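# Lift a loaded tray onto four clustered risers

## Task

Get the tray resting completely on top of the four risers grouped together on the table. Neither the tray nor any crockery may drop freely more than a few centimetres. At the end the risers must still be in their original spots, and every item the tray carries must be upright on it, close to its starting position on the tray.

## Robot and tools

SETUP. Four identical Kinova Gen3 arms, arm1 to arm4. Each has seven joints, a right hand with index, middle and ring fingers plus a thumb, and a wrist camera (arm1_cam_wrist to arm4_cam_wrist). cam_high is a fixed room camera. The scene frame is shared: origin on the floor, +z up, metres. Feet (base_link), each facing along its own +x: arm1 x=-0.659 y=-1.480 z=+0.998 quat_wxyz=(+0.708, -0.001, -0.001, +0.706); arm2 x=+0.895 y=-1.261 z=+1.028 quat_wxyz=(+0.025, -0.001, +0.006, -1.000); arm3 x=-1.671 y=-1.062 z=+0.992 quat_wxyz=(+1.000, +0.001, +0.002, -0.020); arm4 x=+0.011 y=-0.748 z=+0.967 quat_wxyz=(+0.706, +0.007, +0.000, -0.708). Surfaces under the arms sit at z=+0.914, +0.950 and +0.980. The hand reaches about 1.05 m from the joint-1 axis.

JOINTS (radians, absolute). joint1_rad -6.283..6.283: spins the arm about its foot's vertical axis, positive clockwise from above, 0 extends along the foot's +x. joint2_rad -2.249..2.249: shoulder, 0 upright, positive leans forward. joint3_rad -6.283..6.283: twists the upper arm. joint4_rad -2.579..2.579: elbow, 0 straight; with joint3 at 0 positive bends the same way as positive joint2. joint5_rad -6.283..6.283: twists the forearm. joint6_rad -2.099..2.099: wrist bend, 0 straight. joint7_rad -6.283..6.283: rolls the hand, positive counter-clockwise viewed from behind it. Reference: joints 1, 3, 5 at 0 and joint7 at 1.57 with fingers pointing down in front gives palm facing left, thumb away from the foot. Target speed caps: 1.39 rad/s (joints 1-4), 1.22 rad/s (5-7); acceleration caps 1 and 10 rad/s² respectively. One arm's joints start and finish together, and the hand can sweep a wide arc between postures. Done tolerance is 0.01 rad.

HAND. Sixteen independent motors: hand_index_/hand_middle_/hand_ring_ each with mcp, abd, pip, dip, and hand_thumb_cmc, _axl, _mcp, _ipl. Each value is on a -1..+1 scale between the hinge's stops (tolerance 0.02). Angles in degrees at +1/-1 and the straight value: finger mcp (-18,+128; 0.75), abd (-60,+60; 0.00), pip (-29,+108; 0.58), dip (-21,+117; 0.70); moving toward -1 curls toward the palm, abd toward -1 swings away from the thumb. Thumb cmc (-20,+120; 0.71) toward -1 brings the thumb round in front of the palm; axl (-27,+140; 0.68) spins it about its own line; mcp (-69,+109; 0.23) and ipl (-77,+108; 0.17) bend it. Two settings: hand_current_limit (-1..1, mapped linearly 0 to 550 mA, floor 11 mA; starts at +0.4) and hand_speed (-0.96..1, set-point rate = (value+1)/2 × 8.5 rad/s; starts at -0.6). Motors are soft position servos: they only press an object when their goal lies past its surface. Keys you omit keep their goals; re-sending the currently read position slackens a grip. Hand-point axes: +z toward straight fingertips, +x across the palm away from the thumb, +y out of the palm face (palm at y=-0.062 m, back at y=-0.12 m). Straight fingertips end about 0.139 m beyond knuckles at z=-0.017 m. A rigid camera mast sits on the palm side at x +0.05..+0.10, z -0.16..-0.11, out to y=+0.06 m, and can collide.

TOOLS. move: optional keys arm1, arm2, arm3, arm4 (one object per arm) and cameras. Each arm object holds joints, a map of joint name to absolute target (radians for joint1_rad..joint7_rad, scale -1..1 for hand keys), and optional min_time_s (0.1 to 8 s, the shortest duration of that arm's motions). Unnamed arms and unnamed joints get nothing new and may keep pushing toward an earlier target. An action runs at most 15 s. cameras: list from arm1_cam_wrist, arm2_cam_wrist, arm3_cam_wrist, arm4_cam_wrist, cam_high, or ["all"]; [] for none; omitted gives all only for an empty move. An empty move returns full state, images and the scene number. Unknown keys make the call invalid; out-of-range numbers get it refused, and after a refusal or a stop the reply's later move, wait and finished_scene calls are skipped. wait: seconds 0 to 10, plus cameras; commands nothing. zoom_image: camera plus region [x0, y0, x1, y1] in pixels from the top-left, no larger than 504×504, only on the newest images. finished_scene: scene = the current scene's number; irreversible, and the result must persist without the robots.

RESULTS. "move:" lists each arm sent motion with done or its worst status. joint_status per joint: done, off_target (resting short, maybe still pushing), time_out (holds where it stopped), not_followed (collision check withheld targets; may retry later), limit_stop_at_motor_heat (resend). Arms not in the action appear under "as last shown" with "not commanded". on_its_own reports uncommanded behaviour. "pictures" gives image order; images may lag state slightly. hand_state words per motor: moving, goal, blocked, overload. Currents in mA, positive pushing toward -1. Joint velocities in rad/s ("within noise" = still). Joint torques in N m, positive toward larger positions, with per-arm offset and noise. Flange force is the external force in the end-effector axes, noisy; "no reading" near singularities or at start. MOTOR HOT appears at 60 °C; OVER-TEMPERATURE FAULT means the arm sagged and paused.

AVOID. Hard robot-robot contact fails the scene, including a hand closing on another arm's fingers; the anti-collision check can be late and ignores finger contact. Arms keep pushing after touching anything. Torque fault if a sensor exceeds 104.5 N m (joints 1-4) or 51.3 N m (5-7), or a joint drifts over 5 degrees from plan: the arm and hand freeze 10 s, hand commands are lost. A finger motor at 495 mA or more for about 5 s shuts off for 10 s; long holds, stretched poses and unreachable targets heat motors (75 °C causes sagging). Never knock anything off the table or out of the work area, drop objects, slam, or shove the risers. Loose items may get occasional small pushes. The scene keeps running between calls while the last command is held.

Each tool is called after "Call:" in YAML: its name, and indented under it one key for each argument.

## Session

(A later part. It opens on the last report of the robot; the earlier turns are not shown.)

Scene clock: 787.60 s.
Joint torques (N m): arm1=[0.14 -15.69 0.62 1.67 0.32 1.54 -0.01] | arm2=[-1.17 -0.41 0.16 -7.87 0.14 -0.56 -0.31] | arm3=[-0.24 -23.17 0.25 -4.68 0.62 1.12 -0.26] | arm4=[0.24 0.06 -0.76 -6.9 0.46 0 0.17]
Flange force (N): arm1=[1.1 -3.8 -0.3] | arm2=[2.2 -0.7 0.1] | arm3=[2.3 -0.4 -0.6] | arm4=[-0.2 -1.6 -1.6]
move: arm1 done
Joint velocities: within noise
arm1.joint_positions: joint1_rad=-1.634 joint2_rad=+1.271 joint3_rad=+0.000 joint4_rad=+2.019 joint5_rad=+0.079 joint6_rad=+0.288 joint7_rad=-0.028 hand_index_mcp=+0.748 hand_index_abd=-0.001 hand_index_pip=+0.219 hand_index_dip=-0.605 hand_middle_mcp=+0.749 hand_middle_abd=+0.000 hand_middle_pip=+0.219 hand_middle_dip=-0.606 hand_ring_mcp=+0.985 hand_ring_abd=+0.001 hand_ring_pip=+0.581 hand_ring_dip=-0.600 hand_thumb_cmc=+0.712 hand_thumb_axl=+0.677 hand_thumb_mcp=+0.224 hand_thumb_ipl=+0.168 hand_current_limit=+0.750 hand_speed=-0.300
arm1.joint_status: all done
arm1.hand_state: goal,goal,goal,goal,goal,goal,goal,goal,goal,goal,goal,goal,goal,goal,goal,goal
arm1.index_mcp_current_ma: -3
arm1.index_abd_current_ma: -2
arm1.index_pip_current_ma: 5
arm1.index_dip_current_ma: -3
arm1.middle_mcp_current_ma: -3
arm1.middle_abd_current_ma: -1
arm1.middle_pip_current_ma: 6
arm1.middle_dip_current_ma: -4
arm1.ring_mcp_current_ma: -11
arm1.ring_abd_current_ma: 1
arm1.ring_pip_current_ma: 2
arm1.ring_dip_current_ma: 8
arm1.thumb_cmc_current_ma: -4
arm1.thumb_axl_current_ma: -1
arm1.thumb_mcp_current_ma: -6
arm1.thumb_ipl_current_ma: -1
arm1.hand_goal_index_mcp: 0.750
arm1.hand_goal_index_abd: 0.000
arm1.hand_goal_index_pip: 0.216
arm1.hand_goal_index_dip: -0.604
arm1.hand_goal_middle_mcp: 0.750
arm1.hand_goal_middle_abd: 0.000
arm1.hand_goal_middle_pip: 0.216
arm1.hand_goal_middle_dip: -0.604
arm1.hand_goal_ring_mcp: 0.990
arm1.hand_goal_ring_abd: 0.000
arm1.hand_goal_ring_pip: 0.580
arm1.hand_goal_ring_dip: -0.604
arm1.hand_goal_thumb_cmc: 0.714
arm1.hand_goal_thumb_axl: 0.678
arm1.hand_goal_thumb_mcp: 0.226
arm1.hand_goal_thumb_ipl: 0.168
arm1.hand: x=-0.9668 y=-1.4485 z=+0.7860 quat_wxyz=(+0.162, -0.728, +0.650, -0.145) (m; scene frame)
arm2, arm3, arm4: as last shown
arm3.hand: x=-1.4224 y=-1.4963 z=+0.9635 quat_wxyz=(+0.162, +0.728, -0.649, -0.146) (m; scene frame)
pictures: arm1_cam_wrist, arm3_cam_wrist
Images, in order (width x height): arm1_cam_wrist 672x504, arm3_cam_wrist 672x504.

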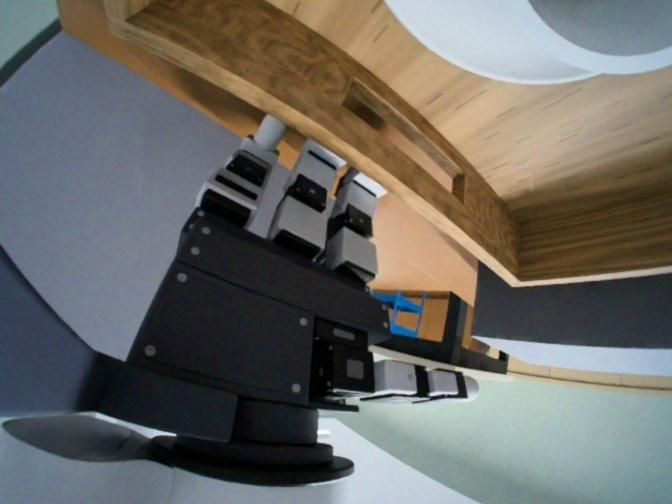

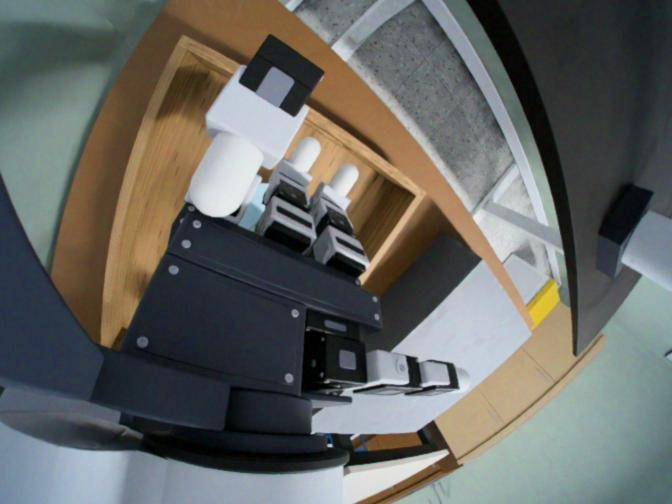

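Call:
move:
  arm1: {"joints":{"joint1_rad":-1.6379,"joint2_rad":1.2632,"joint3_rad":0,"joint4_rad":1.9246,"joint5_rad":0.0546,"joint6_rad":0.3903,"joint7_rad":-0.006},"min_time_s":2.5}
  cameras: ["arm1_cam_wrist"]

Call:
zoom_image:
  camera: "arm1_cam_wrist"
  region: [260, 40, 520, 240]

Scene clock: 796.07 s.
Joint torques (N m): arm1=[-0.14 -17.91 0.21 -2.59 0.47 -0.43 0.09] | arm2=[-1.16 -0.42 0.12 -7.85 0.15 -0.56 -0.31] | arm3=[-0.2 -23.11 0.39 -4.76 0.64 1.19 -0.27] | arm4=[0.24 0.06 -0.69 -6.91 0.45 -0.01 0.15]
Flange force (N): arm1=[0.9 -9.4 -1.5] | arm2=[2.2 -0.8 0.1] | arm3=[1.7 0.0 -0.5] | arm4=[-0.2 -1.4 -1.6]
move: arm1 done
Joint velocities: within noise
arm1.joint_positions: joint1_rad=-1.638 joint2_rad=+1.263 joint3_rad=+0.000 joint4_rad=+1.925 joint5_rad=+0.055 joint6_rad=+0.390 joint7_rad=-0.006 hand_index_mcp=+0.786 hand_index_abd=-0.001 hand_index_pip=+0.220 hand_index_dip=-0.615 hand_middle_mcp=+0.797 hand_middle_abd=+0.000 hand_middle_pip=+0.223 hand_middle_dip=-0.622 hand_ring_mcp=+0.985 hand_ring_abd=+0.001 hand_ring_pip=+0.581 hand_ring_dip=-0.600 hand_thumb_cmc=+0.712 hand_thumb_axl=+0.677 hand_thumb_mcp=+0.224 hand_thumb_ipl=+0.168 hand_current_limit=+0.750 hand_speed=-0.300
arm1.joint_status: all done
arm1.hand_state: blocked,goal,goal,goal,blocked,goal,goal,goal,goal,goal,goal,goal,goal,goal,goal,goal
arm1.index_mcp_current_ma: 126
arm1.index_abd_current_ma: -2
arm1.index_pip_current_ma: 8
arm1.index_dip_current_ma: -30
arm1.middle_mcp_current_ma: 173
arm1.middle_abd_current_ma: -1
arm1.middle_pip_current_ma: 17
arm1.middle_dip_current_ma: -52
arm1.ring_mcp_current_ma: -11
arm1.ring_abd_current_ma: 1
arm1.ring_pip_current_ma: 2
arm1.ring_dip_current_ma: 8
arm1.thumb_cmc_current_ma: -4
arm1.thumb_axl_current_ma: -1
arm1.thumb_mcp_current_ma: -6
arm1.thumb_ipl_current_ma: -1
arm1.hand_goal_index_mcp: 0.750
arm1.hand_goal_index_abd: 0.000
arm1.hand_goal_index_pip: 0.216
arm1.hand_goal_index_dip: -0.604
arm1.hand_goal_middle_mcp: 0.750
arm1.hand_goal_middle_abd: 0.000
arm1.hand_goal_middle_pip: 0.216
arm1.hand_goal_middle_dip: -0.604
arm1.hand_goal_ring_mcp: 0.990
arm1.hand_goal_ring_abd: 0.000
arm1.hand_goal_ring_pip: 0.580
arm1.hand_goal_ring_dip: -0.604
arm1.hand_goal_thumb_cmc: 0.714
arm1.hand_goal_thumb_axl: 0.678
arm1.hand_goal_thumb_mcp: 0.226
arm1.hand_goal_thumb_ipl: 0.168
arm1.hand: x=-0.9978 y=-1.4520 z=+0.7860 quat_wxyz=(+0.163, -0.728, +0.650, -0.145) (m; scene frame)
arm2.joint_positions: joint1_rad=-0.613 joint2_rad=-0.358 joint3_rad=-0.122 joint4_rad=+1.455 joint5_rad=-0.035 joint6_rad=+1.934 joint7_rad=+1.782 hand_index_mcp=+0.753 hand_index_abd=+0.000 hand_index_pip=+0.577 hand_index_dip=+0.696 hand_middle_mcp=+0.753 hand_middle_abd=+0.000 hand_middle_pip=+0.577 hand_middle_dip=+0.696 hand_ring_mcp=+0.753 hand_ring_abd=+0.000 hand_ring_pip=+0.577 hand_ring_dip=+0.696 hand_thumb_cmc=+0.714 hand_thumb_axl=+0.677 hand_thumb_mcp=+0.223 hand_thumb_ipl=+0.168 hand_current_limit=+0.400 hand_speed=-0.600
arm2.joint_status: not commanded
arm2.hand_state: goal,goal,goal,goal,goal,goal,goal,goal,goal,goal,goal,goal,goal,goal,goal,goal
arm2.index_mcp_current_ma: 0
arm2.index_abd_current_ma: 0
arm2.index_pip_current_ma: 0
arm2.index_dip_current_ma: 0
arm2.middle_mcp_current_ma: 0
arm2.middle_abd_current_ma: 0
arm2.middle_pip_current_ma: 0
arm2.middle_dip_current_ma: 0
arm2.ring_mcp_current_ma: 0
arm2.ring_abd_current_ma: 0
arm2.ring_pip_current_ma: 0
arm2.ring_dip_current_ma: 0
arm2.thumb_cmc_current_ma: 0
arm2.thumb_axl_current_ma: 0
arm2.thumb_mcp_current_ma: 0
arm2.thumb_ipl_current_ma: 0
arm2.hand_goal_index_mcp: 0.754
arm2.hand_goal_index_abd: 0.000
arm2.hand_goal_index_pip: 0.576
arm2.hand_goal_index_dip: 0.696
arm2.hand_goal_middle_mcp: 0.754
arm2.hand_goal_middle_abd: 0.000
arm2.hand_goal_middle_pip: 0.576
arm2.hand_goal_middle_dip: 0.696
arm2.hand_goal_ring_mcp: 0.754
arm2.hand_goal_ring_abd: 0.000
arm2.hand_goal_ring_pip: 0.576
arm2.hand_goal_ring_dip: 0.696
arm2.hand_goal_thumb_cmc: 0.714
arm2.hand_goal_thumb_axl: 0.678
arm2.hand_goal_thumb_mcp: 0.226
arm2.hand_goal_thumb_ipl: 0.168
arm2.hand: x=+0.8347 y=-1.4437 z=+1.5478 quat_wxyz=(+0.005, +0.875, +0.481, -0.051) (m; scene frame)
arm3: as last shown
arm3.hand: x=-1.4225 y=-1.4963 z=+0.9635 quat_wxyz=(+0.162, +0.728, -0.649, -0.146) (m; scene frame)
arm4.joint_positions: joint1_rad=+0.000 joint2_rad=-0.397 joint3_rad=-0.083 joint4_rad=+1.428 joint5_rad=-0.008 joint6_rad=+2.038 joint7_rad=+1.608 hand_index_mcp=+0.753 hand_index_abd=+0.000 hand_index_pip=+0.577 hand_index_dip=+0.696 hand_middle_mcp=+0.753 hand_middle_abd=+0.000 hand_middle_pip=+0.577 hand_middle_dip=+0.696 hand_ring_mcp=+0.753 hand_ring_abd=+0.000 hand_ring_pip=+0.577 hand_ring_dip=+0.696 hand_thumb_cmc=+0.714 hand_thumb_axl=+0.677 hand_thumb_mcp=+0.224 hand_thumb_ipl=+0.168 hand_current_limit=+0.400 hand_speed=-0.600
arm4.joint_status: not commanded
arm4.hand_state: goal,goal,goal,goal,goal,goal,goal,goal,goal,goal,goal,goal,goal,goal,goal,goal
arm4.index_mcp_current_ma: 0
arm4.index_abd_current_ma: 0
arm4.index_pip_current_ma: 0
arm4.index_dip_current_ma: 0
arm4.middle_mcp_current_ma: 0
arm4.middle_abd_current_ma: 0
arm4.middle_pip_current_ma: 0
arm4.middle_dip_current_ma: 0
arm4.ring_mcp_current_ma: 0
arm4.ring_abd_current_ma: 0
arm4.ring_pip_current_ma: 0
arm4.ring_dip_current_ma: 0
arm4.thumb_cmc_current_ma: 0
arm4.thumb_axl_current_ma: 0
arm4.thumb_mcp_current_ma: 0
arm4.thumb_ipl_current_ma: 0
arm4.hand_goal_index_mcp: 0.754
arm4.hand_goal_index_abd: 0.000
arm4.hand_goal_index_pip: 0.576
arm4.hand_goal_index_dip: 0.696
arm4.hand_goal_middle_mcp: 0.754
arm4.hand_goal_middle_abd: 0.000
arm4.hand_goal_middle_pip: 0.576
arm4.hand_goal_middle_dip: 0.696
arm4.hand_goal_ring_mcp: 0.754
arm4.hand_goal_ring_abd: 0.000
arm4.hand_goal_ring_pip: 0.576
arm4.hand_goal_ring_dip: 0.696
arm4.hand_goal_thumb_cmc: 0.714
arm4.hand_goal_thumb_axl: 0.678
arm4.hand_goal_thumb_mcp: 0.226
arm4.hand_goal_thumb_ipl: 0.168
arm4.hand: x=+0.0874 y=-0.8948 z=+1.4996 quat_wxyz=(+0.018, +0.665, +0.746, -0.027) (m; scene frame)
pictures: arm1_cam_wrist
Images, in order (width x height): arm1_cam_wrist 672x504.

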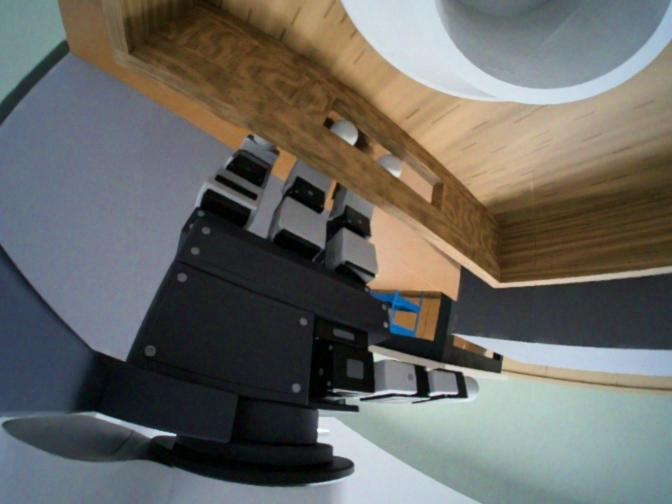

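Scaled by 1.938 from the camera's 672x504 image, which has a finer 960x720 frame.

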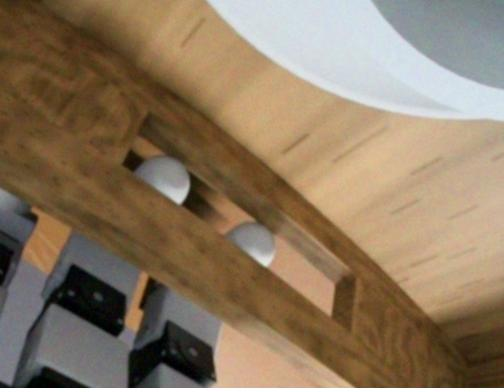

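Call:
move:
  arm1: {"joints":{"joint1_rad":-1.615,"joint2_rad":1.2401,"joint3_rad":0,"joint4_rad":1.9855,"joint5_rad":0.0882,"joint6_rad":0.3526,"joint7_rad":-0.0175},"min_time_s":2}

Call:
move:
  arm1: {"joints":{"joint1_rad":-1.6207,"joint2_rad":1.238,"joint3_rad":0,"joint4_rad":1.8593,"joint5_rad":0.0606,"joint6_rad":0.4805,"joint7_rad":0.0064},"min_time_s":3}
  cameras: ["arm1_cam_wrist","arm3_cam_wrist"]

Call:
zoom_image:
  camera: "arm1_cam_wrist"
  region: [260, 40, 520, 240]

Scene clock: 834.37 s.
Joint torques (N m): arm1=[0.13 -16.03 0.7 1.1 0.31 1.55 -0.02] | arm2=[-1.17 -0.4 0.17 -7.87 0.14 -0.57 -0.33] | arm3=[-0.25 -23.14 0.31 -4.71 0.62 1.15 -0.24] | arm4=[0.24 0.04 -0.66 -6.96 0.47 -0.01 0.13]
Flange force (N): arm1=[1.1 -3.9 -0.2] | arm2=[2.3 -0.7 0.2] | arm3=[2.0 -0.2 -0.5] | arm4=[-0.2 -1.4 -1.4]
move: arm1 done
Joint velocities: within noise
arm1.joint_positions: joint1_rad=-1.615 joint2_rad=+1.240 joint3_rad=+0.000 joint4_rad=+1.986 joint5_rad=+0.088 joint6_rad=+0.353 joint7_rad=-0.018 hand_index_mcp=+0.748 hand_index_abd=-0.001 hand_index_pip=+0.219 hand_index_dip=-0.606 hand_middle_mcp=+0.749 hand_middle_abd=-0.001 hand_middle_pip=+0.219 hand_middle_dip=-0.607 hand_ring_mcp=+0.985 hand_ring_abd=+0.001 hand_ring_pip=+0.581 hand_ring_dip=-0.600 hand_thumb_cmc=+0.712 hand_thumb_axl=+0.677 hand_thumb_mcp=+0.224 hand_thumb_ipl=+0.168 hand_current_limit=+0.750 hand_speed=-0.300
arm1.joint_status: all done
arm1.hand_state: goal,goal,goal,goal,goal,goal,goal,goal,goal,goal,goal,goal,goal,goal,goal,goal
arm1.index_mcp_current_ma: -3
arm1.index_abd_current_ma: -2
arm1.index_pip_current_ma: 5
arm1.index_dip_current_ma: -4
arm1.middle_mcp_current_ma: -3
arm1.middle_abd_current_ma: -1
arm1.middle_pip_current_ma: 6
arm1.middle_dip_current_ma: -5
arm1.ring_mcp_current_ma: -11
arm1.ring_abd_current_ma: 1
arm1.ring_pip_current_ma: 2
arm1.ring_dip_current_ma: 8
arm1.thumb_cmc_current_ma: -4
arm1.thumb_axl_current_ma: -1
arm1.thumb_mcp_current_ma: -6
arm1.thumb_ipl_current_ma: -1
arm1.hand_goal_index_mcp: 0.750
arm1.hand_goal_index_abd: 0.000
arm1.hand_goal_index_pip: 0.216
arm1.hand_goal_index_dip: -0.604
arm1.hand_goal_middle_mcp: 0.750
arm1.hand_goal_middle_abd: 0.000
arm1.hand_goal_middle_pip: 0.216
arm1.hand_goal_middle_dip: -0.604
arm1.hand_goal_ring_mcp: 0.990
arm1.hand_goal_ring_abd: 0.000
arm1.hand_goal_ring_pip: 0.580
arm1.hand_goal_ring_dip: -0.604
arm1.hand_goal_thumb_cmc: 0.714
arm1.hand_goal_thumb_axl: 0.678
arm1.hand_goal_thumb_mcp: 0.226
arm1.hand_goal_thumb_ipl: 0.168
arm1.hand: x=-0.9829 y=-1.4425 z=+0.7960 quat_wxyz=(+0.162, -0.728, +0.650, -0.145) (m; scene frame)
arm2, arm3, arm4: as last shown
pictures: none

Scene clock: 837.67 s.
Joint torques (N m): arm1=[0.18 -17.02 0.68 -0.05 0.32 1.54 -0.05] | arm2=[-1.16 -0.39 0.17 -7.82 0.15 -0.55 -0.28] | arm3=[-0.2 -23.09 0.3 -4.7 0.6 1.15 -0.25] | arm4=[0.25 0.07 -0.71 -6.91 0.46 -0.02 0.11]
Flange force (N): arm1=[1.1 -4.4 -0.2] | arm2=[2.2 -0.6 0.0] | arm3=[2.0 -0.2 -0.6] | arm4=[-0.2 -1.6 -1.6]
move: arm1 done
Joint velocities: within noise
arm1.joint_positions: joint1_rad=-1.621 joint2_rad=+1.238 joint3_rad=+0.000 joint4_rad=+1.859 joint5_rad=+0.061 joint6_rad=+0.480 joint7_rad=+0.006 hand_index_mcp=+0.748 hand_index_abd=-0.001 hand_index_pip=+0.219 hand_index_dip=-0.606 hand_middle_mcp=+0.749 hand_middle_abd=-0.001 hand_middle_pip=+0.219 hand_middle_dip=-0.607 hand_ring_mcp=+0.985 hand_ring_abd=+0.001 hand_ring_pip=+0.581 hand_ring_dip=-0.600 hand_thumb_cmc=+0.712 hand_thumb_axl=+0.677 hand_thumb_mcp=+0.224 hand_thumb_ipl=+0.168 hand_current_limit=+0.750 hand_speed=-0.300
arm1.joint_status: all done
arm1.hand_state: goal,goal,goal,goal,goal,goal,goal,goal,goal,goal,goal,goal,goal,goal,goal,goal
arm1.index_mcp_current_ma: -3
arm1.index_abd_current_ma: -2
arm1.index_pip_current_ma: 5
arm1.index_dip_current_ma: -4
arm1.middle_mcp_current_ma: -3
arm1.middle_abd_current_ma: -1
arm1.middle_pip_current_ma: 6
arm1.middle_dip_current_ma: -5
arm1.ring_mcp_current_ma: -11
arm1.ring_abd_current_ma: 1
arm1.ring_pip_current_ma: 2
arm1.ring_dip_current_ma: 8
arm1.thumb_cmc_current_ma: -4
arm1.thumb_axl_current_ma: -1
arm1.thumb_mcp_current_ma: -6
arm1.thumb_ipl_current_ma: -1
arm1.hand_goal_index_mcp: 0.750
arm1.hand_goal_index_abd: 0.000
arm1.hand_goal_index_pip: 0.216
arm1.hand_goal_index_dip: -0.604
arm1.hand_goal_middle_mcp: 0.750
arm1.hand_goal_middle_abd: 0.000
arm1.hand_goal_middle_pip: 0.216
arm1.hand_goal_middle_dip: -0.604
arm1.hand_goal_ring_mcp: 0.990
arm1.hand_goal_ring_abd: 0.000
arm1.hand_goal_ring_pip: 0.580
arm1.hand_goal_ring_dip: -0.604
arm1.hand_goal_thumb_cmc: 0.714
arm1.hand_goal_thumb_axl: 0.678
arm1.hand_goal_thumb_mcp: 0.226
arm1.hand_goal_thumb_ipl: 0.168
arm1.hand: x=-1.0229 y=-1.4465 z=+0.7959 quat_wxyz=(+0.162, -0.728, +0.650, -0.145) (m; scene frame)
arm2, arm3, arm4: as last shown
pictures: arm1_cam_wrist, arm3_cam_wrist
Images, in order (width x height): arm1_cam_wrist 672x504, arm3_cam_wrist 672x504.

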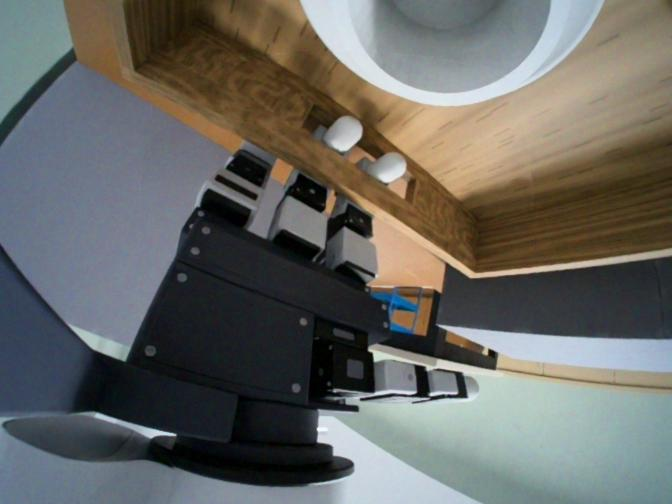

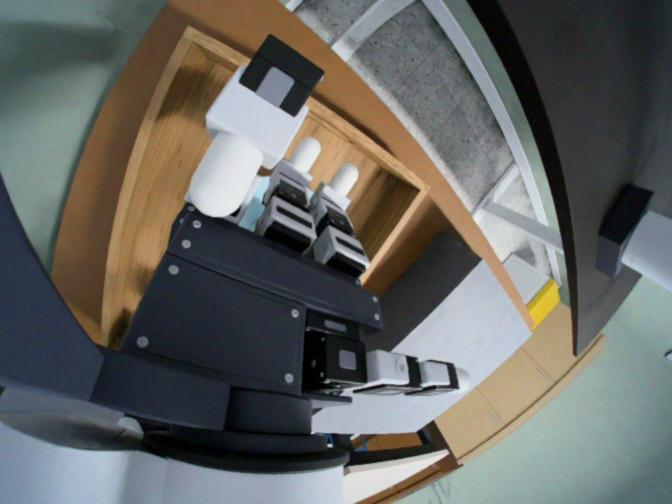

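Scaled by 1.938 from the camera's 672x504 image, which has a finer 960x720 frame.

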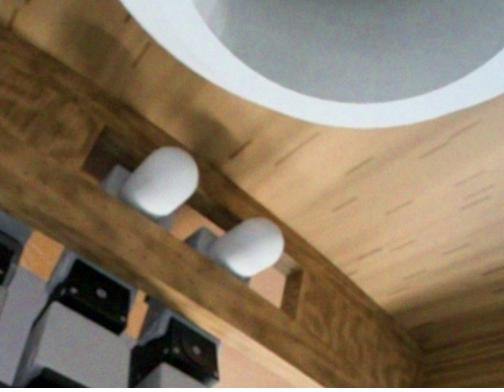

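Call:
move:
  cameras: ["cam_high"]

Call:
zoom_image:
  camera: "cam_high"
  region: [380, 170, 480, 245]

Scene clock: 845.90 s.
Joint torques (N m): arm1=[0.28 -16.99 0.67 -0.04 0.38 1.49 -0.06] | arm2=[-1.2 -0.43 0.14 -7.89 0.12 -0.58 -0.34] | arm3=[-0.18 -23.16 0.33 -4.71 0.62 1.17 -0.27] | arm4=[0.28 0.06 -0.68 -6.92 0.43 0.02 0.17]
Flange force (N): arm1=[1.3 -4.3 -0.4] | arm2=[2.3 -0.9 0.2] | arm3=[2.0 -0.3 -0.5] | arm4=[-0.3 -1.4 -1.5]
Joint velocities: within noise
arm1.joint_positions: joint1_rad=-1.621 joint2_rad=+1.238 joint3_rad=+0.000 joint4_rad=+1.859 joint5_rad=+0.061 joint6_rad=+0.480 joint7_rad=+0.006 hand_index_mcp=+0.748 hand_index_abd=-0.001 hand_index_pip=+0.219 hand_index_dip=-0.606 hand_middle_mcp=+0.749 hand_middle_abd=-0.001 hand_middle_pip=+0.219 hand_middle_dip=-0.607 hand_ring_mcp=+0.985 hand_ring_abd=+0.001 hand_ring_pip=+0.581 hand_ring_dip=-0.600 hand_thumb_cmc=+0.712 hand_thumb_axl=+0.677 hand_thumb_mcp=+0.224 hand_thumb_ipl=+0.168 hand_current_limit=+0.750 hand_speed=-0.300
arm1.joint_status: all done
arm1.hand_state: goal,goal,goal,goal,goal,goal,goal,goal,goal,goal,goal,goal,goal,goal,goal,goal
arm1.index_mcp_current_ma: -3
arm1.index_abd_current_ma: -2
arm1.index_pip_current_ma: 5
arm1.index_dip_current_ma: -4
arm1.middle_mcp_current_ma: -3
arm1.middle_abd_current_ma: -1
arm1.middle_pip_current_ma: 6
arm1.middle_dip_current_ma: -5
arm1.ring_mcp_current_ma: -11
arm1.ring_abd_current_ma: 1
arm1.ring_pip_current_ma: 2
arm1.ring_dip_current_ma: 8
arm1.thumb_cmc_current_ma: -4
arm1.thumb_axl_current_ma: -1
arm1.thumb_mcp_current_ma: -6
arm1.thumb_ipl_current_ma: -1
arm1.hand_goal_index_mcp: 0.750
arm1.hand_goal_index_abd: 0.000
arm1.hand_goal_index_pip: 0.216
arm1.hand_goal_index_dip: -0.604
arm1.hand_goal_middle_mcp: 0.750
arm1.hand_goal_middle_abd: 0.000
arm1.hand_goal_middle_pip: 0.216
arm1.hand_goal_middle_dip: -0.604
arm1.hand_goal_ring_mcp: 0.990
arm1.hand_goal_ring_abd: 0.000
arm1.hand_goal_ring_pip: 0.580
arm1.hand_goal_ring_dip: -0.604
arm1.hand_goal_thumb_cmc: 0.714
arm1.hand_goal_thumb_axl: 0.678
arm1.hand_goal_thumb_mcp: 0.226
arm1.hand_goal_thumb_ipl: 0.168
arm1.hand: x=-1.0229 y=-1.4465 z=+0.7959 quat_wxyz=(+0.162, -0.728, +0.650, -0.145) (m; scene frame)
arm2.joint_positions: joint1_rad=-0.613 joint2_rad=-0.358 joint3_rad=-0.122 joint4_rad=+1.455 joint5_rad=-0.035 joint6_rad=+1.934 joint7_rad=+1.782 hand_index_mcp=+0.753 hand_index_abd=+0.000 hand_index_pip=+0.577 hand_index_dip=+0.696 hand_middle_mcp=+0.753 hand_middle_abd=+0.000 hand_middle_pip=+0.577 hand_middle_dip=+0.696 hand_ring_mcp=+0.753 hand_ring_abd=+0.000 hand_ring_pip=+0.577 hand_ring_dip=+0.696 hand_thumb_cmc=+0.714 hand_thumb_axl=+0.677 hand_thumb_mcp=+0.223 hand_thumb_ipl=+0.168 hand_current_limit=+0.400 hand_speed=-0.600
arm2.joint_status: not commanded
arm2.hand_state: goal,goal,goal,goal,goal,goal,goal,goal,goal,goal,goal,goal,goal,goal,goal,goal
arm2.index_mcp_current_ma: 0
arm2.index_abd_current_ma: 0
arm2.index_pip_current_ma: 0
arm2.index_dip_current_ma: 0
arm2.middle_mcp_current_ma: 0
arm2.middle_abd_current_ma: 0
arm2.middle_pip_current_ma: 0
arm2.middle_dip_current_ma: 0
arm2.ring_mcp_current_ma: 0
arm2.ring_abd_current_ma: 0
arm2.ring_pip_current_ma: 0
arm2.ring_dip_current_ma: 0
arm2.thumb_cmc_current_ma: 0
arm2.thumb_axl_current_ma: 0
arm2.thumb_mcp_current_ma: 0
arm2.thumb_ipl_current_ma: 0
arm2.hand_goal_index_mcp: 0.754
arm2.hand_goal_index_abd: 0.000
arm2.hand_goal_index_pip: 0.576
arm2.hand_goal_index_dip: 0.696
arm2.hand_goal_middle_mcp: 0.754
arm2.hand_goal_middle_abd: 0.000
arm2.hand_goal_middle_pip: 0.576
arm2.hand_goal_middle_dip: 0.696
arm2.hand_goal_ring_mcp: 0.754
arm2.hand_goal_ring_abd: 0.000
arm2.hand_goal_ring_pip: 0.576
arm2.hand_goal_ring_dip: 0.696
arm2.hand_goal_thumb_cmc: 0.714
arm2.hand_goal_thumb_axl: 0.678
arm2.hand_goal_thumb_mcp: 0.226
arm2.hand_goal_thumb_ipl: 0.168
arm2.hand: x=+0.8347 y=-1.4437 z=+1.5478 quat_wxyz=(+0.005, +0.875, +0.481, -0.051) (m; scene frame)
arm3.joint_positions: joint1_rad=+0.682 joint2_rad=+1.233 joint3_rad=+0.000 joint4_rad=+1.084 joint5_rad=+0.351 joint6_rad=+1.151 joint7_rad=-2.502 hand_index_mcp=+0.988 hand_index_abd=+0.000 hand_index_pip=+0.579 hand_index_dip=-0.499 hand_middle_mcp=+0.988 hand_middle_abd=+0.000 hand_middle_pip=+0.579 hand_middle_dip=-0.499 hand_ring_mcp=+0.017 hand_ring_abd=+0.000 hand_ring_pip=-0.847 hand_ring_dip=-0.303 hand_thumb_cmc=+0.715 hand_thumb_axl=+0.677 hand_thumb_mcp=+0.224 hand_thumb_ipl=+0.168 hand_current_limit=+0.750 hand_speed=-0.300
arm3.joint_status: not commanded
arm3.hand_state: goal,goal,goal,goal,goal,goal,goal,goal,goal,goal,goal,goal,goal,goal,goal,goal
arm3.index_mcp_current_ma: 0
arm3.index_abd_current_ma: 0
arm3.index_pip_current_ma: 0
arm3.index_dip_current_ma: 0
arm3.middle_mcp_current_ma: 0
arm3.middle_abd_current_ma: 0
arm3.middle_pip_current_ma: 0
arm3.middle_dip_current_ma: 0
arm3.ring_mcp_current_ma: 8
arm3.ring_abd_current_ma: 0
arm3.ring_pip_current_ma: 0
arm3.ring_dip_current_ma: 0
arm3.thumb_cmc_current_ma: 0
arm3.thumb_axl_current_ma: 0
arm3.thumb_mcp_current_ma: 0
arm3.thumb_ipl_current_ma: 0
arm3.hand_goal_index_mcp: 0.990
arm3.hand_goal_index_abd: 0.000
arm3.hand_goal_index_pip: 0.580
arm3.hand_goal_index_dip: -0.502
arm3.hand_goal_middle_mcp: 0.990
arm3.hand_goal_middle_abd: 0.000
arm3.hand_goal_middle_pip: 0.580
arm3.hand_goal_middle_dip: -0.502
arm3.hand_goal_ring_mcp: 0.000
arm3.hand_goal_ring_abd: 0.000
arm3.hand_goal_ring_pip: -0.850
arm3.hand_goal_ring_dip: -0.300
arm3.hand_goal_thumb_cmc: 0.714
arm3.hand_goal_thumb_axl: 0.678
arm3.hand_goal_thumb_mcp: 0.226
arm3.hand_goal_thumb_ipl: 0.168
arm3.hand: x=-1.4225 y=-1.4963 z=+0.9635 quat_wxyz=(+0.162, +0.728, -0.649, -0.146) (m; scene frame)
arm4.joint_positions: joint1_rad=+0.000 joint2_rad=-0.397 joint3_rad=-0.083 joint4_rad=+1.428 joint5_rad=-0.008 joint6_rad=+2.038 joint7_rad=+1.608 hand_index_mcp=+0.753 hand_index_abd=+0.000 hand_index_pip=+0.577 hand_index_dip=+0.696 hand_middle_mcp=+0.753 hand_middle_abd=+0.000 hand_middle_pip=+0.577 hand_middle_dip=+0.696 hand_ring_mcp=+0.753 hand_ring_abd=+0.000 hand_ring_pip=+0.577 hand_ring_dip=+0.696 hand_thumb_cmc=+0.714 hand_thumb_axl=+0.677 hand_thumb_mcp=+0.224 hand_thumb_ipl=+0.168 hand_current_limit=+0.400 hand_speed=-0.600
arm4.joint_status: not commanded
arm4.hand_state: goal,goal,goal,goal,goal,goal,goal,goal,goal,goal,goal,goal,goal,goal,goal,goal
arm4.index_mcp_current_ma: 0
arm4.index_abd_current_ma: 0
arm4.index_pip_current_ma: 0
arm4.index_dip_current_ma: 0
arm4.middle_mcp_current_ma: 0
arm4.middle_abd_current_ma: 0
arm4.middle_pip_current_ma: 0
arm4.middle_dip_current_ma: 0
arm4.ring_mcp_current_ma: 0
arm4.ring_abd_current_ma: 0
arm4.ring_pip_current_ma: 0
arm4.ring_dip_current_ma: 0
arm4.thumb_cmc_current_ma: 0
arm4.thumb_axl_current_ma: 0
arm4.thumb_mcp_current_ma: 0
arm4.thumb_ipl_current_ma: 0
arm4.hand_goal_index_mcp: 0.754
arm4.hand_goal_index_abd: 0.000
arm4.hand_goal_index_pip: 0.576
arm4.hand_goal_index_dip: 0.696
arm4.hand_goal_middle_mcp: 0.754
arm4.hand_goal_middle_abd: 0.000
arm4.hand_goal_middle_pip: 0.576
arm4.hand_goal_middle_dip: 0.696
arm4.hand_goal_ring_mcp: 0.754
arm4.hand_goal_ring_abd: 0.000
arm4.hand_goal_ring_pip: 0.576
arm4.hand_goal_ring_dip: 0.696
arm4.hand_goal_thumb_cmc: 0.714
arm4.hand_goal_thumb_axl: 0.678
arm4.hand_goal_thumb_mcp: 0.226
arm4.hand_goal_thumb_ipl: 0.168
arm4.hand: x=+0.0874 y=-0.8948 z=+1.4996 quat_wxyz=(+0.018, +0.665, +0.746, -0.027) (m; scene frame)
pictures: cam_high
Images, in order (width x height): cam_high 672x504.

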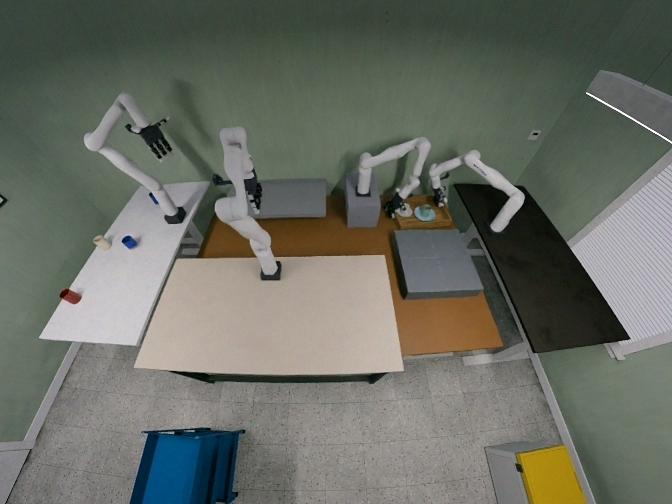

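Scaled by 5.040 from the camera's 672x504 image, which has a finer 960x720 frame.

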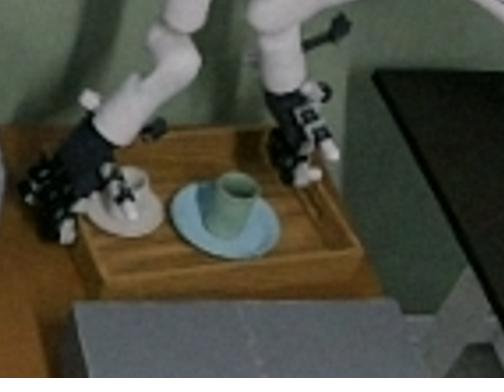

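Call:
move:
  arm3: {"joints":{"joint1_rad":0.6973,"joint2_rad":1.3489,"joint3_rad":0,"joint4_rad":1.0727,"joint5_rad":0.375,"joint6_rad":1.0499,"joint7_rad":-2.5331},"min_time_s":2}
  cameras: ["arm3_cam_wrist","cam_high"]

Call:
zoom_image:
  camera: "cam_high"
  region: [380, 170, 480, 245]

Call:
zoom_image:
  camera: "arm3_cam_wrist"
  region: [180, 20, 480, 260]

Scene clock: 864.90 s.
Joint torques (N m): arm1=[0.23 -16.99 0.65 0.04 0.32 1.53 0] | arm2=[-1.19 -0.36 0.18 -7.87 0.15 -0.57 -0.29] | arm3=[-0.19 -23.14 0.26 -4.11 0.53 1.24 -0.27] | arm4=[0.27 0.05 -0.71 -6.87 0.46 0 0.15]
Flange force (N): arm1=[1.2 -4.1 -0.3] | arm2=[2.3 -0.5 0.2] | arm3=[1.9 -0.1 -0.2] | arm4=[-0.3 -1.5 -1.7]
move: arm3 done
Joint velocities: within noise
arm1, arm2, arm4: as last shown
arm3.joint_positions: joint1_rad=+0.697 joint2_rad=+1.349 joint3_rad=+0.000 joint4_rad=+1.073 joint5_rad=+0.375 joint6_rad=+1.050 joint7_rad=-2.533 hand_index_mcp=+0.988 hand_index_abd=+0.000 hand_index_pip=+0.579 hand_index_dip=-0.499 hand_middle_mcp=+0.988 hand_middle_abd=+0.000 hand_middle_pip=+0.579 hand_middle_dip=-0.499 hand_ring_mcp=+0.017 hand_ring_abd=+0.000 hand_ring_pip=-0.847 hand_ring_dip=-0.303 hand_thumb_cmc=+0.715 hand_thumb_axl=+0.677 hand_thumb_mcp=+0.224 hand_thumb_ipl=+0.168 hand_current_limit=+0.750 hand_speed=-0.300
arm3.joint_status: all done
arm3.hand_state: goal,goal,goal,goal,goal,goal,goal,goal,goal,goal,goal,goal,goal,goal,goal,goal
arm3.index_mcp_current_ma: 0
arm3.index_abd_current_ma: 0
arm3.index_pip_current_ma: 0
arm3.index_dip_current_ma: 0
arm3.middle_mcp_current_ma: 0
arm3.middle_abd_current_ma: 0
arm3.middle_pip_current_ma: 0
arm3.middle_dip_current_ma: 0
arm3.ring_mcp_current_ma: 8
arm3.ring_abd_current_ma: 0
arm3.ring_pip_current_ma: 0
arm3.ring_dip_current_ma: 0
arm3.thumb_cmc_current_ma: 0
arm3.thumb_axl_current_ma: 0
arm3.thumb_mcp_current_ma: 0
arm3.thumb_ipl_current_ma: 0
arm3.hand_goal_index_mcp: 0.990
arm3.hand_goal_index_abd: 0.000
arm3.hand_goal_index_pip: 0.580
arm3.hand_goal_index_dip: -0.502
arm3.hand_goal_middle_mcp: 0.990
arm3.hand_goal_middle_abd: 0.000
arm3.hand_goal_middle_pip: 0.580
arm3.hand_goal_middle_dip: -0.502
arm3.hand_goal_ring_mcp: 0.000
arm3.hand_goal_ring_abd: 0.000
arm3.hand_goal_ring_pip: -0.850
arm3.hand_goal_ring_dip: -0.300
arm3.hand_goal_thumb_cmc: 0.714
arm3.hand_goal_thumb_axl: 0.678
arm3.hand_goal_thumb_mcp: 0.226
arm3.hand_goal_thumb_ipl: 0.168
arm3.hand: x=-1.4367 y=-1.4961 z=+0.8936 quat_wxyz=(+0.162, +0.728, -0.649, -0.146) (m; scene frame)
pictures: arm3_cam_wrist, cam_high
Images, in order (width x height): arm3_cam_wrist 672x504, cam_high 672x504.

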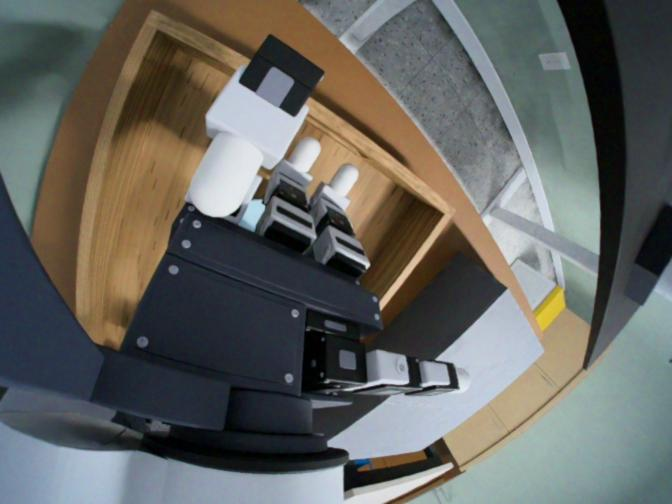

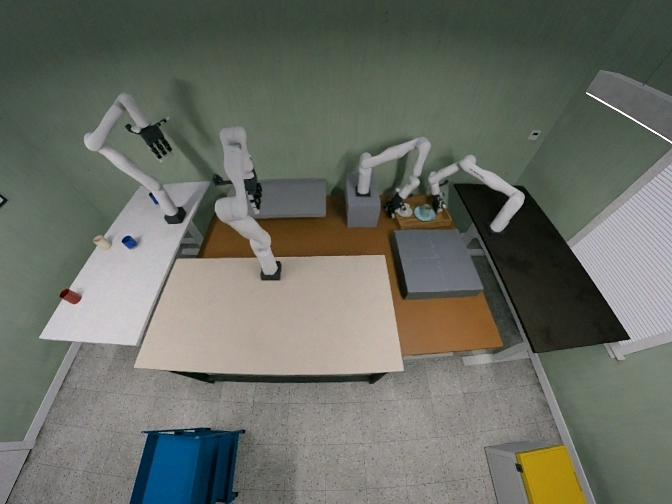

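Scaled by 5.040 from the camera's 672x504 image, which has a finer 960x720 frame.

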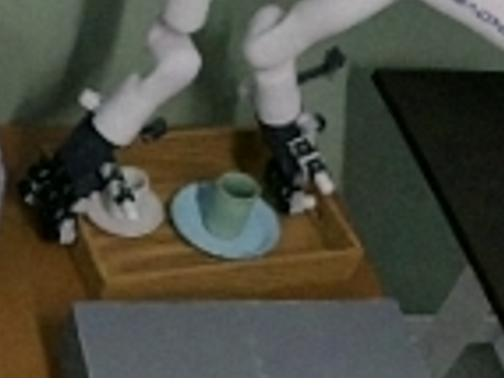

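Scaled by 1.680 from the camera's 672x504 image, which has a finer 960x720 frame.

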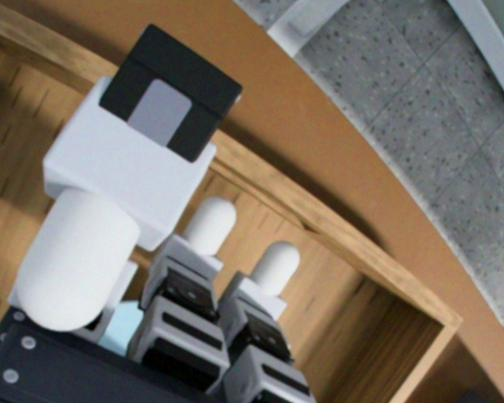

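Call:
move:
  arm3: {"joints":{"joint1_rad":0.7079,"joint2_rad":1.3915,"joint3_rad":0,"joint4_rad":1.0179,"joint5_rad":0.3904,"joint6_rad":1.0499,"joint7_rad":-2.4957},"min_time_s":1.5}
  cameras: ["arm3_cam_wrist","cam_high"]

Call:
zoom_image:
  camera: "arm3_cam_wrist"
  region: [200, 60, 440, 260]

Call:
zoom_image:
  camera: "cam_high"
  region: [400, 180, 460, 235]

Scene clock: 902.30 s.
Joint torques (N m): arm1=[0.21 -17.03 0.66 0.04 0.35 1.52 -0.01] | arm2=[-1.2 -0.36 0.14 -7.83 0.13 -0.57 -0.29] | arm3=[-0.21 -23.37 0.37 -4.27 0.58 1.14 -0.27] | arm4=[0.26 0.08 -0.68 -6.96 0.5 -0.04 0.13]
Flange force (N): arm1=[1.2 -4.1 -0.3] | arm2=[2.3 -0.7 0.0] | arm3=[1.8 0.0 -0.3] | arm4=[-0.1 -1.4 -1.4]
move: arm3 done
Joint velocities: within noise
arm1, arm2, arm4: as last shown
arm3.joint_positions: joint1_rad=+0.708 joint2_rad=+1.392 joint3_rad=+0.000 joint4_rad=+1.018 joint5_rad=+0.390 joint6_rad=+1.050 joint7_rad=-2.496 hand_index_mcp=+0.988 hand_index_abd=+0.000 hand_index_pip=+0.579 hand_index_dip=-0.499 hand_middle_mcp=+0.988 hand_middle_abd=+0.000 hand_middle_pip=+0.579 hand_middle_dip=-0.499 hand_ring_mcp=+0.017 hand_ring_abd=+0.000 hand_ring_pip=-0.847 hand_ring_dip=-0.303 hand_thumb_cmc=+0.715 hand_thumb_axl=+0.677 hand_thumb_mcp=+0.224 hand_thumb_ipl=+0.168 hand_current_limit=+0.750 hand_speed=-0.300
arm3.joint_status: all done
arm3.hand_state: goal,goal,goal,goal,goal,goal,goal,goal,goal,goal,goal,goal,goal,goal,goal,goal
arm3.index_mcp_current_ma: 0
arm3.index_abd_current_ma: 0
arm3.index_pip_current_ma: 0
arm3.index_dip_current_ma: 0
arm3.middle_mcp_current_ma: 0
arm3.middle_abd_current_ma: 0
arm3.middle_pip_current_ma: 0
arm3.middle_dip_current_ma: 0
arm3.ring_mcp_current_ma: 8
arm3.ring_abd_current_ma: 0
arm3.ring_pip_current_ma: 0
arm3.ring_dip_current_ma: 0
arm3.thumb_cmc_current_ma: 0
arm3.thumb_axl_current_ma: 0
arm3.thumb_mcp_current_ma: 0
arm3.thumb_ipl_current_ma: 0
arm3.hand_goal_index_mcp: 0.990
arm3.hand_goal_index_abd: 0.000
arm3.hand_goal_index_pip: 0.580
arm3.hand_goal_index_dip: -0.502
arm3.hand_goal_middle_mcp: 0.990
arm3.hand_goal_middle_abd: 0.000
arm3.hand_goal_middle_pip: 0.580
arm3.hand_goal_middle_dip: -0.502
arm3.hand_goal_ring_mcp: 0.000
arm3.hand_goal_ring_abd: 0.000
arm3.hand_goal_ring_pip: -0.850
arm3.hand_goal_ring_dip: -0.300
arm3.hand_goal_thumb_cmc: 0.714
arm3.hand_goal_thumb_axl: 0.678
arm3.hand_goal_thumb_mcp: 0.226
arm3.hand_goal_thumb_ipl: 0.168
arm3.hand: x=-1.4365 y=-1.5123 z=+0.8785 quat_wxyz=(+0.165, +0.740, -0.637, -0.144) (m; scene frame)
pictures: arm3_cam_wrist, cam_high
Images, in order (width x height): arm3_cam_wrist 672x504, cam_high 672x504.

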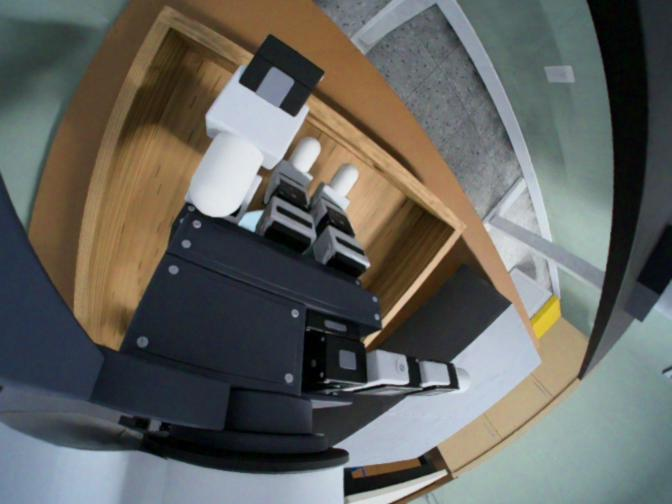

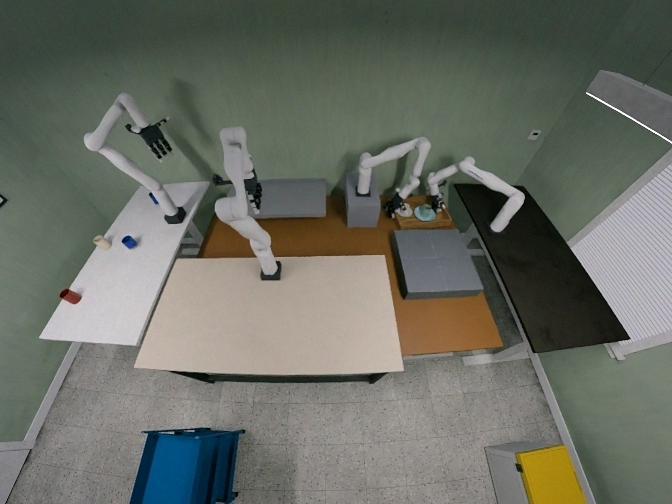

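Scaled by 2.100 from the camera's 672x504 image, which has a finer 960x720 frame.

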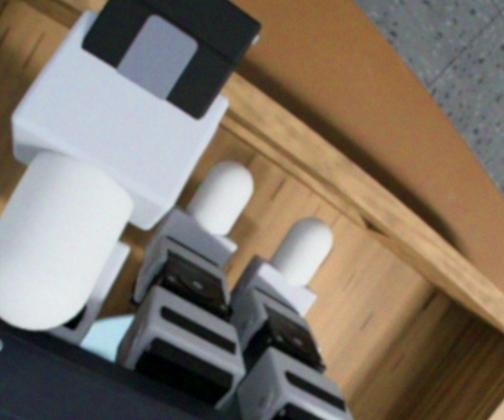

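Scaled by 8.400 from the camera's 672x504 image, which has a finer 960x720 frame.

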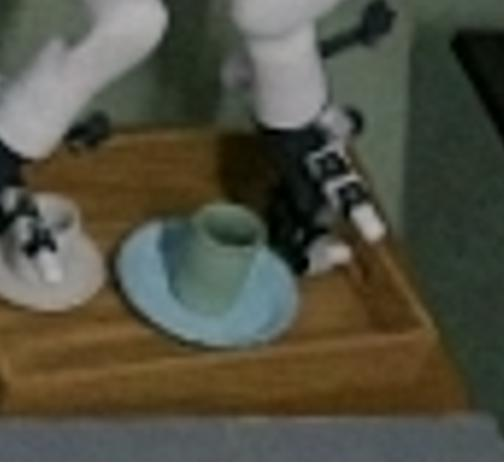

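Call:
move:
  cameras: ["arm3_cam_wrist","cam_high"]

Call:
zoom_image:
  camera: "arm3_cam_wrist"
  region: [230, 60, 500, 300]

Scene clock: 927.03 s.
Joint torques (N m): arm1=[0.18 -17.1 0.68 0.05 0.32 1.49 -0.04] | arm2=[-1.17 -0.39 0.16 -7.88 0.1 -0.57 -0.31] | arm3=[-0.23 -23.38 0.38 -4.27 0.56 1.18 -0.3] | arm4=[0.28 -0.01 -0.63 -6.96 0.44 -0.02 0.14]
Flange force (N): arm1=[1.0 -3.9 -0.2] | arm2=[2.3 -0.7 0.2] | arm3=[1.8 0.2 -0.2] | arm4=[-0.3 -1.3 -1.5]
Joint velocities: within noise
arm1.joint_positions: joint1_rad=-1.621 joint2_rad=+1.238 joint3_rad=+0.000 joint4_rad=+1.859 joint5_rad=+0.061 joint6_rad=+0.480 joint7_rad=+0.006 hand_index_mcp=+0.748 hand_index_abd=-0.001 hand_index_pip=+0.219 hand_index_dip=-0.606 hand_middle_mcp=+0.749 hand_middle_abd=-0.001 hand_middle_pip=+0.219 hand_middle_dip=-0.607 hand_ring_mcp=+0.985 hand_ring_abd=+0.001 hand_ring_pip=+0.581 hand_ring_dip=-0.600 hand_thumb_cmc=+0.712 hand_thumb_axl=+0.677 hand_thumb_mcp=+0.224 hand_thumb_ipl=+0.168 hand_current_limit=+0.750 hand_speed=-0.300
arm1.joint_status: not commanded
arm1.hand_state: goal,goal,goal,goal,goal,goal,goal,goal,goal,goal,goal,goal,goal,goal,goal,goal
arm1.index_mcp_current_ma: -3
arm1.index_abd_current_ma: -2
arm1.index_pip_current_ma: 5
arm1.index_dip_current_ma: -4
arm1.middle_mcp_current_ma: -3
arm1.middle_abd_current_ma: -1
arm1.middle_pip_current_ma: 6
arm1.middle_dip_current_ma: -5
arm1.ring_mcp_current_ma: -11
arm1.ring_abd_current_ma: 1
arm1.ring_pip_current_ma: 2
arm1.ring_dip_current_ma: 8
arm1.thumb_cmc_current_ma: -4
arm1.thumb_axl_current_ma: -1
arm1.thumb_mcp_current_ma: -6
arm1.thumb_ipl_current_ma: -1
arm1.hand_goal_index_mcp: 0.750
arm1.hand_goal_index_abd: 0.000
arm1.hand_goal_index_pip: 0.216
arm1.hand_goal_index_dip: -0.604
arm1.hand_goal_middle_mcp: 0.750
arm1.hand_goal_middle_abd: 0.000
arm1.hand_goal_middle_pip: 0.216
arm1.hand_goal_middle_dip: -0.604
arm1.hand_goal_ring_mcp: 0.990
arm1.hand_goal_ring_abd: 0.000
arm1.hand_goal_ring_pip: 0.580
arm1.hand_goal_ring_dip: -0.604
arm1.hand_goal_thumb_cmc: 0.714
arm1.hand_goal_thumb_axl: 0.678
arm1.hand_goal_thumb_mcp: 0.226
arm1.hand_goal_thumb_ipl: 0.168
arm1.hand: x=-1.0229 y=-1.4465 z=+0.7959 quat_wxyz=(+0.162, -0.728, +0.650, -0.145) (m; scene frame)
arm2.joint_positions: joint1_rad=-0.613 joint2_rad=-0.358 joint3_rad=-0.122 joint4_rad=+1.455 joint5_rad=-0.035 joint6_rad=+1.934 joint7_rad=+1.782 hand_index_mcp=+0.753 hand_index_abd=+0.000 hand_index_pip=+0.577 hand_index_dip=+0.696 hand_middle_mcp=+0.753 hand_middle_abd=+0.000 hand_middle_pip=+0.577 hand_middle_dip=+0.696 hand_ring_mcp=+0.753 hand_ring_abd=+0.000 hand_ring_pip=+0.577 hand_ring_dip=+0.696 hand_thumb_cmc=+0.714 hand_thumb_axl=+0.677 hand_thumb_mcp=+0.223 hand_thumb_ipl=+0.168 hand_current_limit=+0.400 hand_speed=-0.600
arm2.joint_status: not commanded
arm2.hand_state: goal,goal,goal,goal,goal,goal,goal,goal,goal,goal,goal,goal,goal,goal,goal,goal
arm2.index_mcp_current_ma: 0
arm2.index_abd_current_ma: 0
arm2.index_pip_current_ma: 0
arm2.index_dip_current_ma: 0
arm2.middle_mcp_current_ma: 0
arm2.middle_abd_current_ma: 0
arm2.middle_pip_current_ma: 0
arm2.middle_dip_current_ma: 0
arm2.ring_mcp_current_ma: 0
arm2.ring_abd_current_ma: 0
arm2.ring_pip_current_ma: 0
arm2.ring_dip_current_ma: 0
arm2.thumb_cmc_current_ma: 0
arm2.thumb_axl_current_ma: 0
arm2.thumb_mcp_current_ma: 0
arm2.thumb_ipl_current_ma: 0
arm2.hand_goal_index_mcp: 0.754
arm2.hand_goal_index_abd: 0.000
arm2.hand_goal_index_pip: 0.576
arm2.hand_goal_index_dip: 0.696
arm2.hand_goal_middle_mcp: 0.754
arm2.hand_goal_middle_abd: 0.000
arm2.hand_goal_middle_pip: 0.576
arm2.hand_goal_middle_dip: 0.696
arm2.hand_goal_ring_mcp: 0.754
arm2.hand_goal_ring_abd: 0.000
arm2.hand_goal_ring_pip: 0.576
arm2.hand_goal_ring_dip: 0.696
arm2.hand_goal_thumb_cmc: 0.714
arm2.hand_goal_thumb_axl: 0.678
arm2.hand_goal_thumb_mcp: 0.226
arm2.hand_goal_thumb_ipl: 0.168
arm2.hand: x=+0.8347 y=-1.4437 z=+1.5478 quat_wxyz=(+0.005, +0.875, +0.481, -0.051) (m; scene frame)
arm3.joint_positions: joint1_rad=+0.708 joint2_rad=+1.392 joint3_rad=+0.000 joint4_rad=+1.018 joint5_rad=+0.390 joint6_rad=+1.050 joint7_rad=-2.496 hand_index_mcp=+0.988 hand_index_abd=+0.000 hand_index_pip=+0.579 hand_index_dip=-0.499 hand_middle_mcp=+0.988 hand_middle_abd=+0.000 hand_middle_pip=+0.579 hand_middle_dip=-0.499 hand_ring_mcp=+0.017 hand_ring_abd=+0.000 hand_ring_pip=-0.847 hand_ring_dip=-0.303 hand_thumb_cmc=+0.715 hand_thumb_axl=+0.677 hand_thumb_mcp=+0.224 hand_thumb_ipl=+0.168 hand_current_limit=+0.750 hand_speed=-0.300
arm3.joint_status: all done
arm3.hand_state: goal,goal,goal,goal,goal,goal,goal,goal,goal,goal,goal,goal,goal,goal,goal,goal
arm3.index_mcp_current_ma: 0
arm3.index_abd_current_ma: 0
arm3.index_pip_current_ma: 0
arm3.index_dip_current_ma: 0
arm3.middle_mcp_current_ma: 0
arm3.middle_abd_current_ma: 0
arm3.middle_pip_current_ma: 0
arm3.middle_dip_current_ma: 0
arm3.ring_mcp_current_ma: 8
arm3.ring_abd_current_ma: 0
arm3.ring_pip_current_ma: 0
arm3.ring_dip_current_ma: 0
arm3.thumb_cmc_current_ma: 0
arm3.thumb_axl_current_ma: 0
arm3.thumb_mcp_current_ma: 0
arm3.thumb_ipl_current_ma: 0
arm3.hand_goal_index_mcp: 0.990
arm3.hand_goal_index_abd: 0.000
arm3.hand_goal_index_pip: 0.580
arm3.hand_goal_index_dip: -0.502
arm3.hand_goal_middle_mcp: 0.990
arm3.hand_goal_middle_abd: 0.000
arm3.hand_goal_middle_pip: 0.580
arm3.hand_goal_middle_dip: -0.502
arm3.hand_goal_ring_mcp: 0.000
arm3.hand_goal_ring_abd: 0.000
arm3.hand_goal_ring_pip: -0.850
arm3.hand_goal_ring_dip: -0.300
arm3.hand_goal_thumb_cmc: 0.714
arm3.hand_goal_thumb_axl: 0.678
arm3.hand_goal_thumb_mcp: 0.226
arm3.hand_goal_thumb_ipl: 0.168
arm3.hand: x=-1.4365 y=-1.5123 z=+0.8785 quat_wxyz=(+0.165, +0.740, -0.637, -0.144) (m; scene frame)
arm4.joint_positions: joint1_rad=+0.000 joint2_rad=-0.397 joint3_rad=-0.083 joint4_rad=+1.428 joint5_rad=-0.008 joint6_rad=+2.038 joint7_rad=+1.608 hand_index_mcp=+0.753 hand_index_abd=+0.000 hand_index_pip=+0.577 hand_index_dip=+0.696 hand_middle_mcp=+0.753 hand_middle_abd=+0.000 hand_middle_pip=+0.577 hand_middle_dip=+0.696 hand_ring_mcp=+0.753 hand_ring_abd=+0.000 hand_ring_pip=+0.577 hand_ring_dip=+0.696 hand_thumb_cmc=+0.714 hand_thumb_axl=+0.677 hand_thumb_mcp=+0.224 hand_thumb_ipl=+0.168 hand_current_limit=+0.400 hand_speed=-0.600
arm4.joint_status: not commanded
arm4.hand_state: goal,goal,goal,goal,goal,goal,goal,goal,goal,goal,goal,goal,goal,goal,goal,goal
arm4.index_mcp_current_ma: 0
arm4.index_abd_current_ma: 0
arm4.index_pip_current_ma: 0
arm4.index_dip_current_ma: 0
arm4.middle_mcp_current_ma: 0
arm4.middle_abd_current_ma: 0
arm4.middle_pip_current_ma: 0
arm4.middle_dip_current_ma: 0
arm4.ring_mcp_current_ma: 0
arm4.ring_abd_current_ma: 0
arm4.ring_pip_current_ma: 0
arm4.ring_dip_current_ma: 0
arm4.thumb_cmc_current_ma: 0
arm4.thumb_axl_current_ma: 0
arm4.thumb_mcp_current_ma: 0
arm4.thumb_ipl_current_ma: 0
arm4.hand_goal_index_mcp: 0.754
arm4.hand_goal_index_abd: 0.000
arm4.hand_goal_index_pip: 0.576
arm4.hand_goal_index_dip: 0.696
arm4.hand_goal_middle_mcp: 0.754
arm4.hand_goal_middle_abd: 0.000
arm4.hand_goal_middle_pip: 0.576
arm4.hand_goal_middle_dip: 0.696
arm4.hand_goal_ring_mcp: 0.754
arm4.hand_goal_ring_abd: 0.000
arm4.hand_goal_ring_pip: 0.576
arm4.hand_goal_ring_dip: 0.696
arm4.hand_goal_thumb_cmc: 0.714
arm4.hand_goal_thumb_axl: 0.678
arm4.hand_goal_thumb_mcp: 0.226
arm4.hand_goal_thumb_ipl: 0.168
arm4.hand: x=+0.0874 y=-0.8948 z=+1.4996 quat_wxyz=(+0.018, +0.665, +0.746, -0.027) (m; scene frame)
pictures: arm3_cam_wrist, cam_high
Images, in order (width x height): arm3_cam_wrist 672x504, cam_high 672x504.

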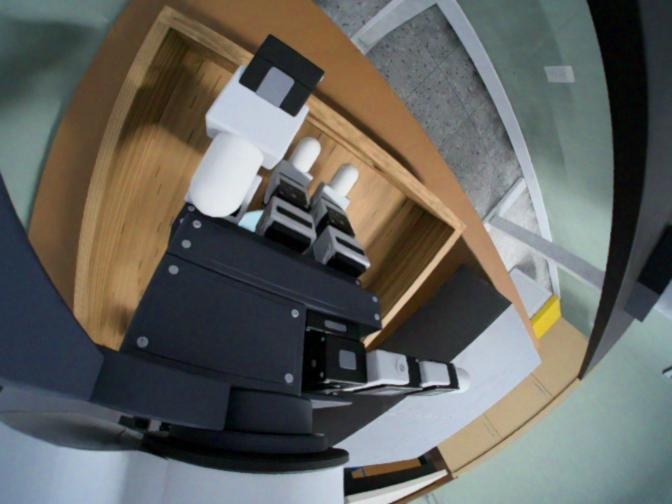

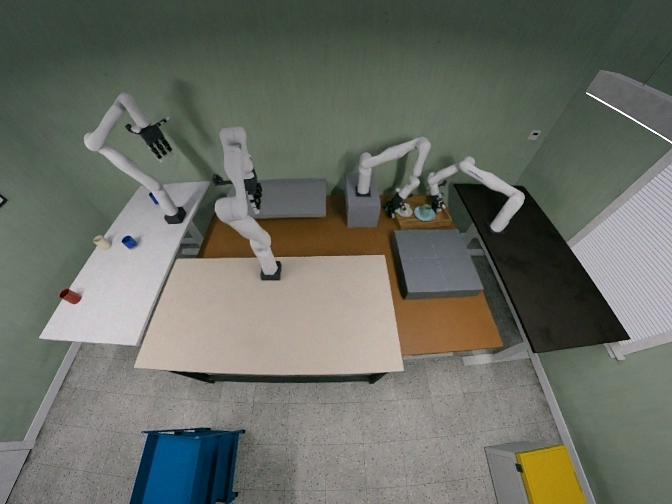

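Scaled by 1.867 from the camera's 672x504 image, which has a finer 960x720 frame.

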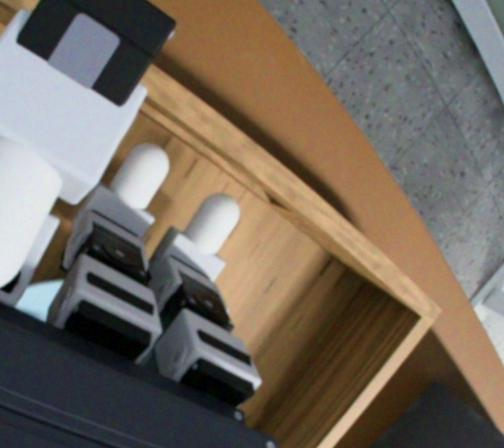

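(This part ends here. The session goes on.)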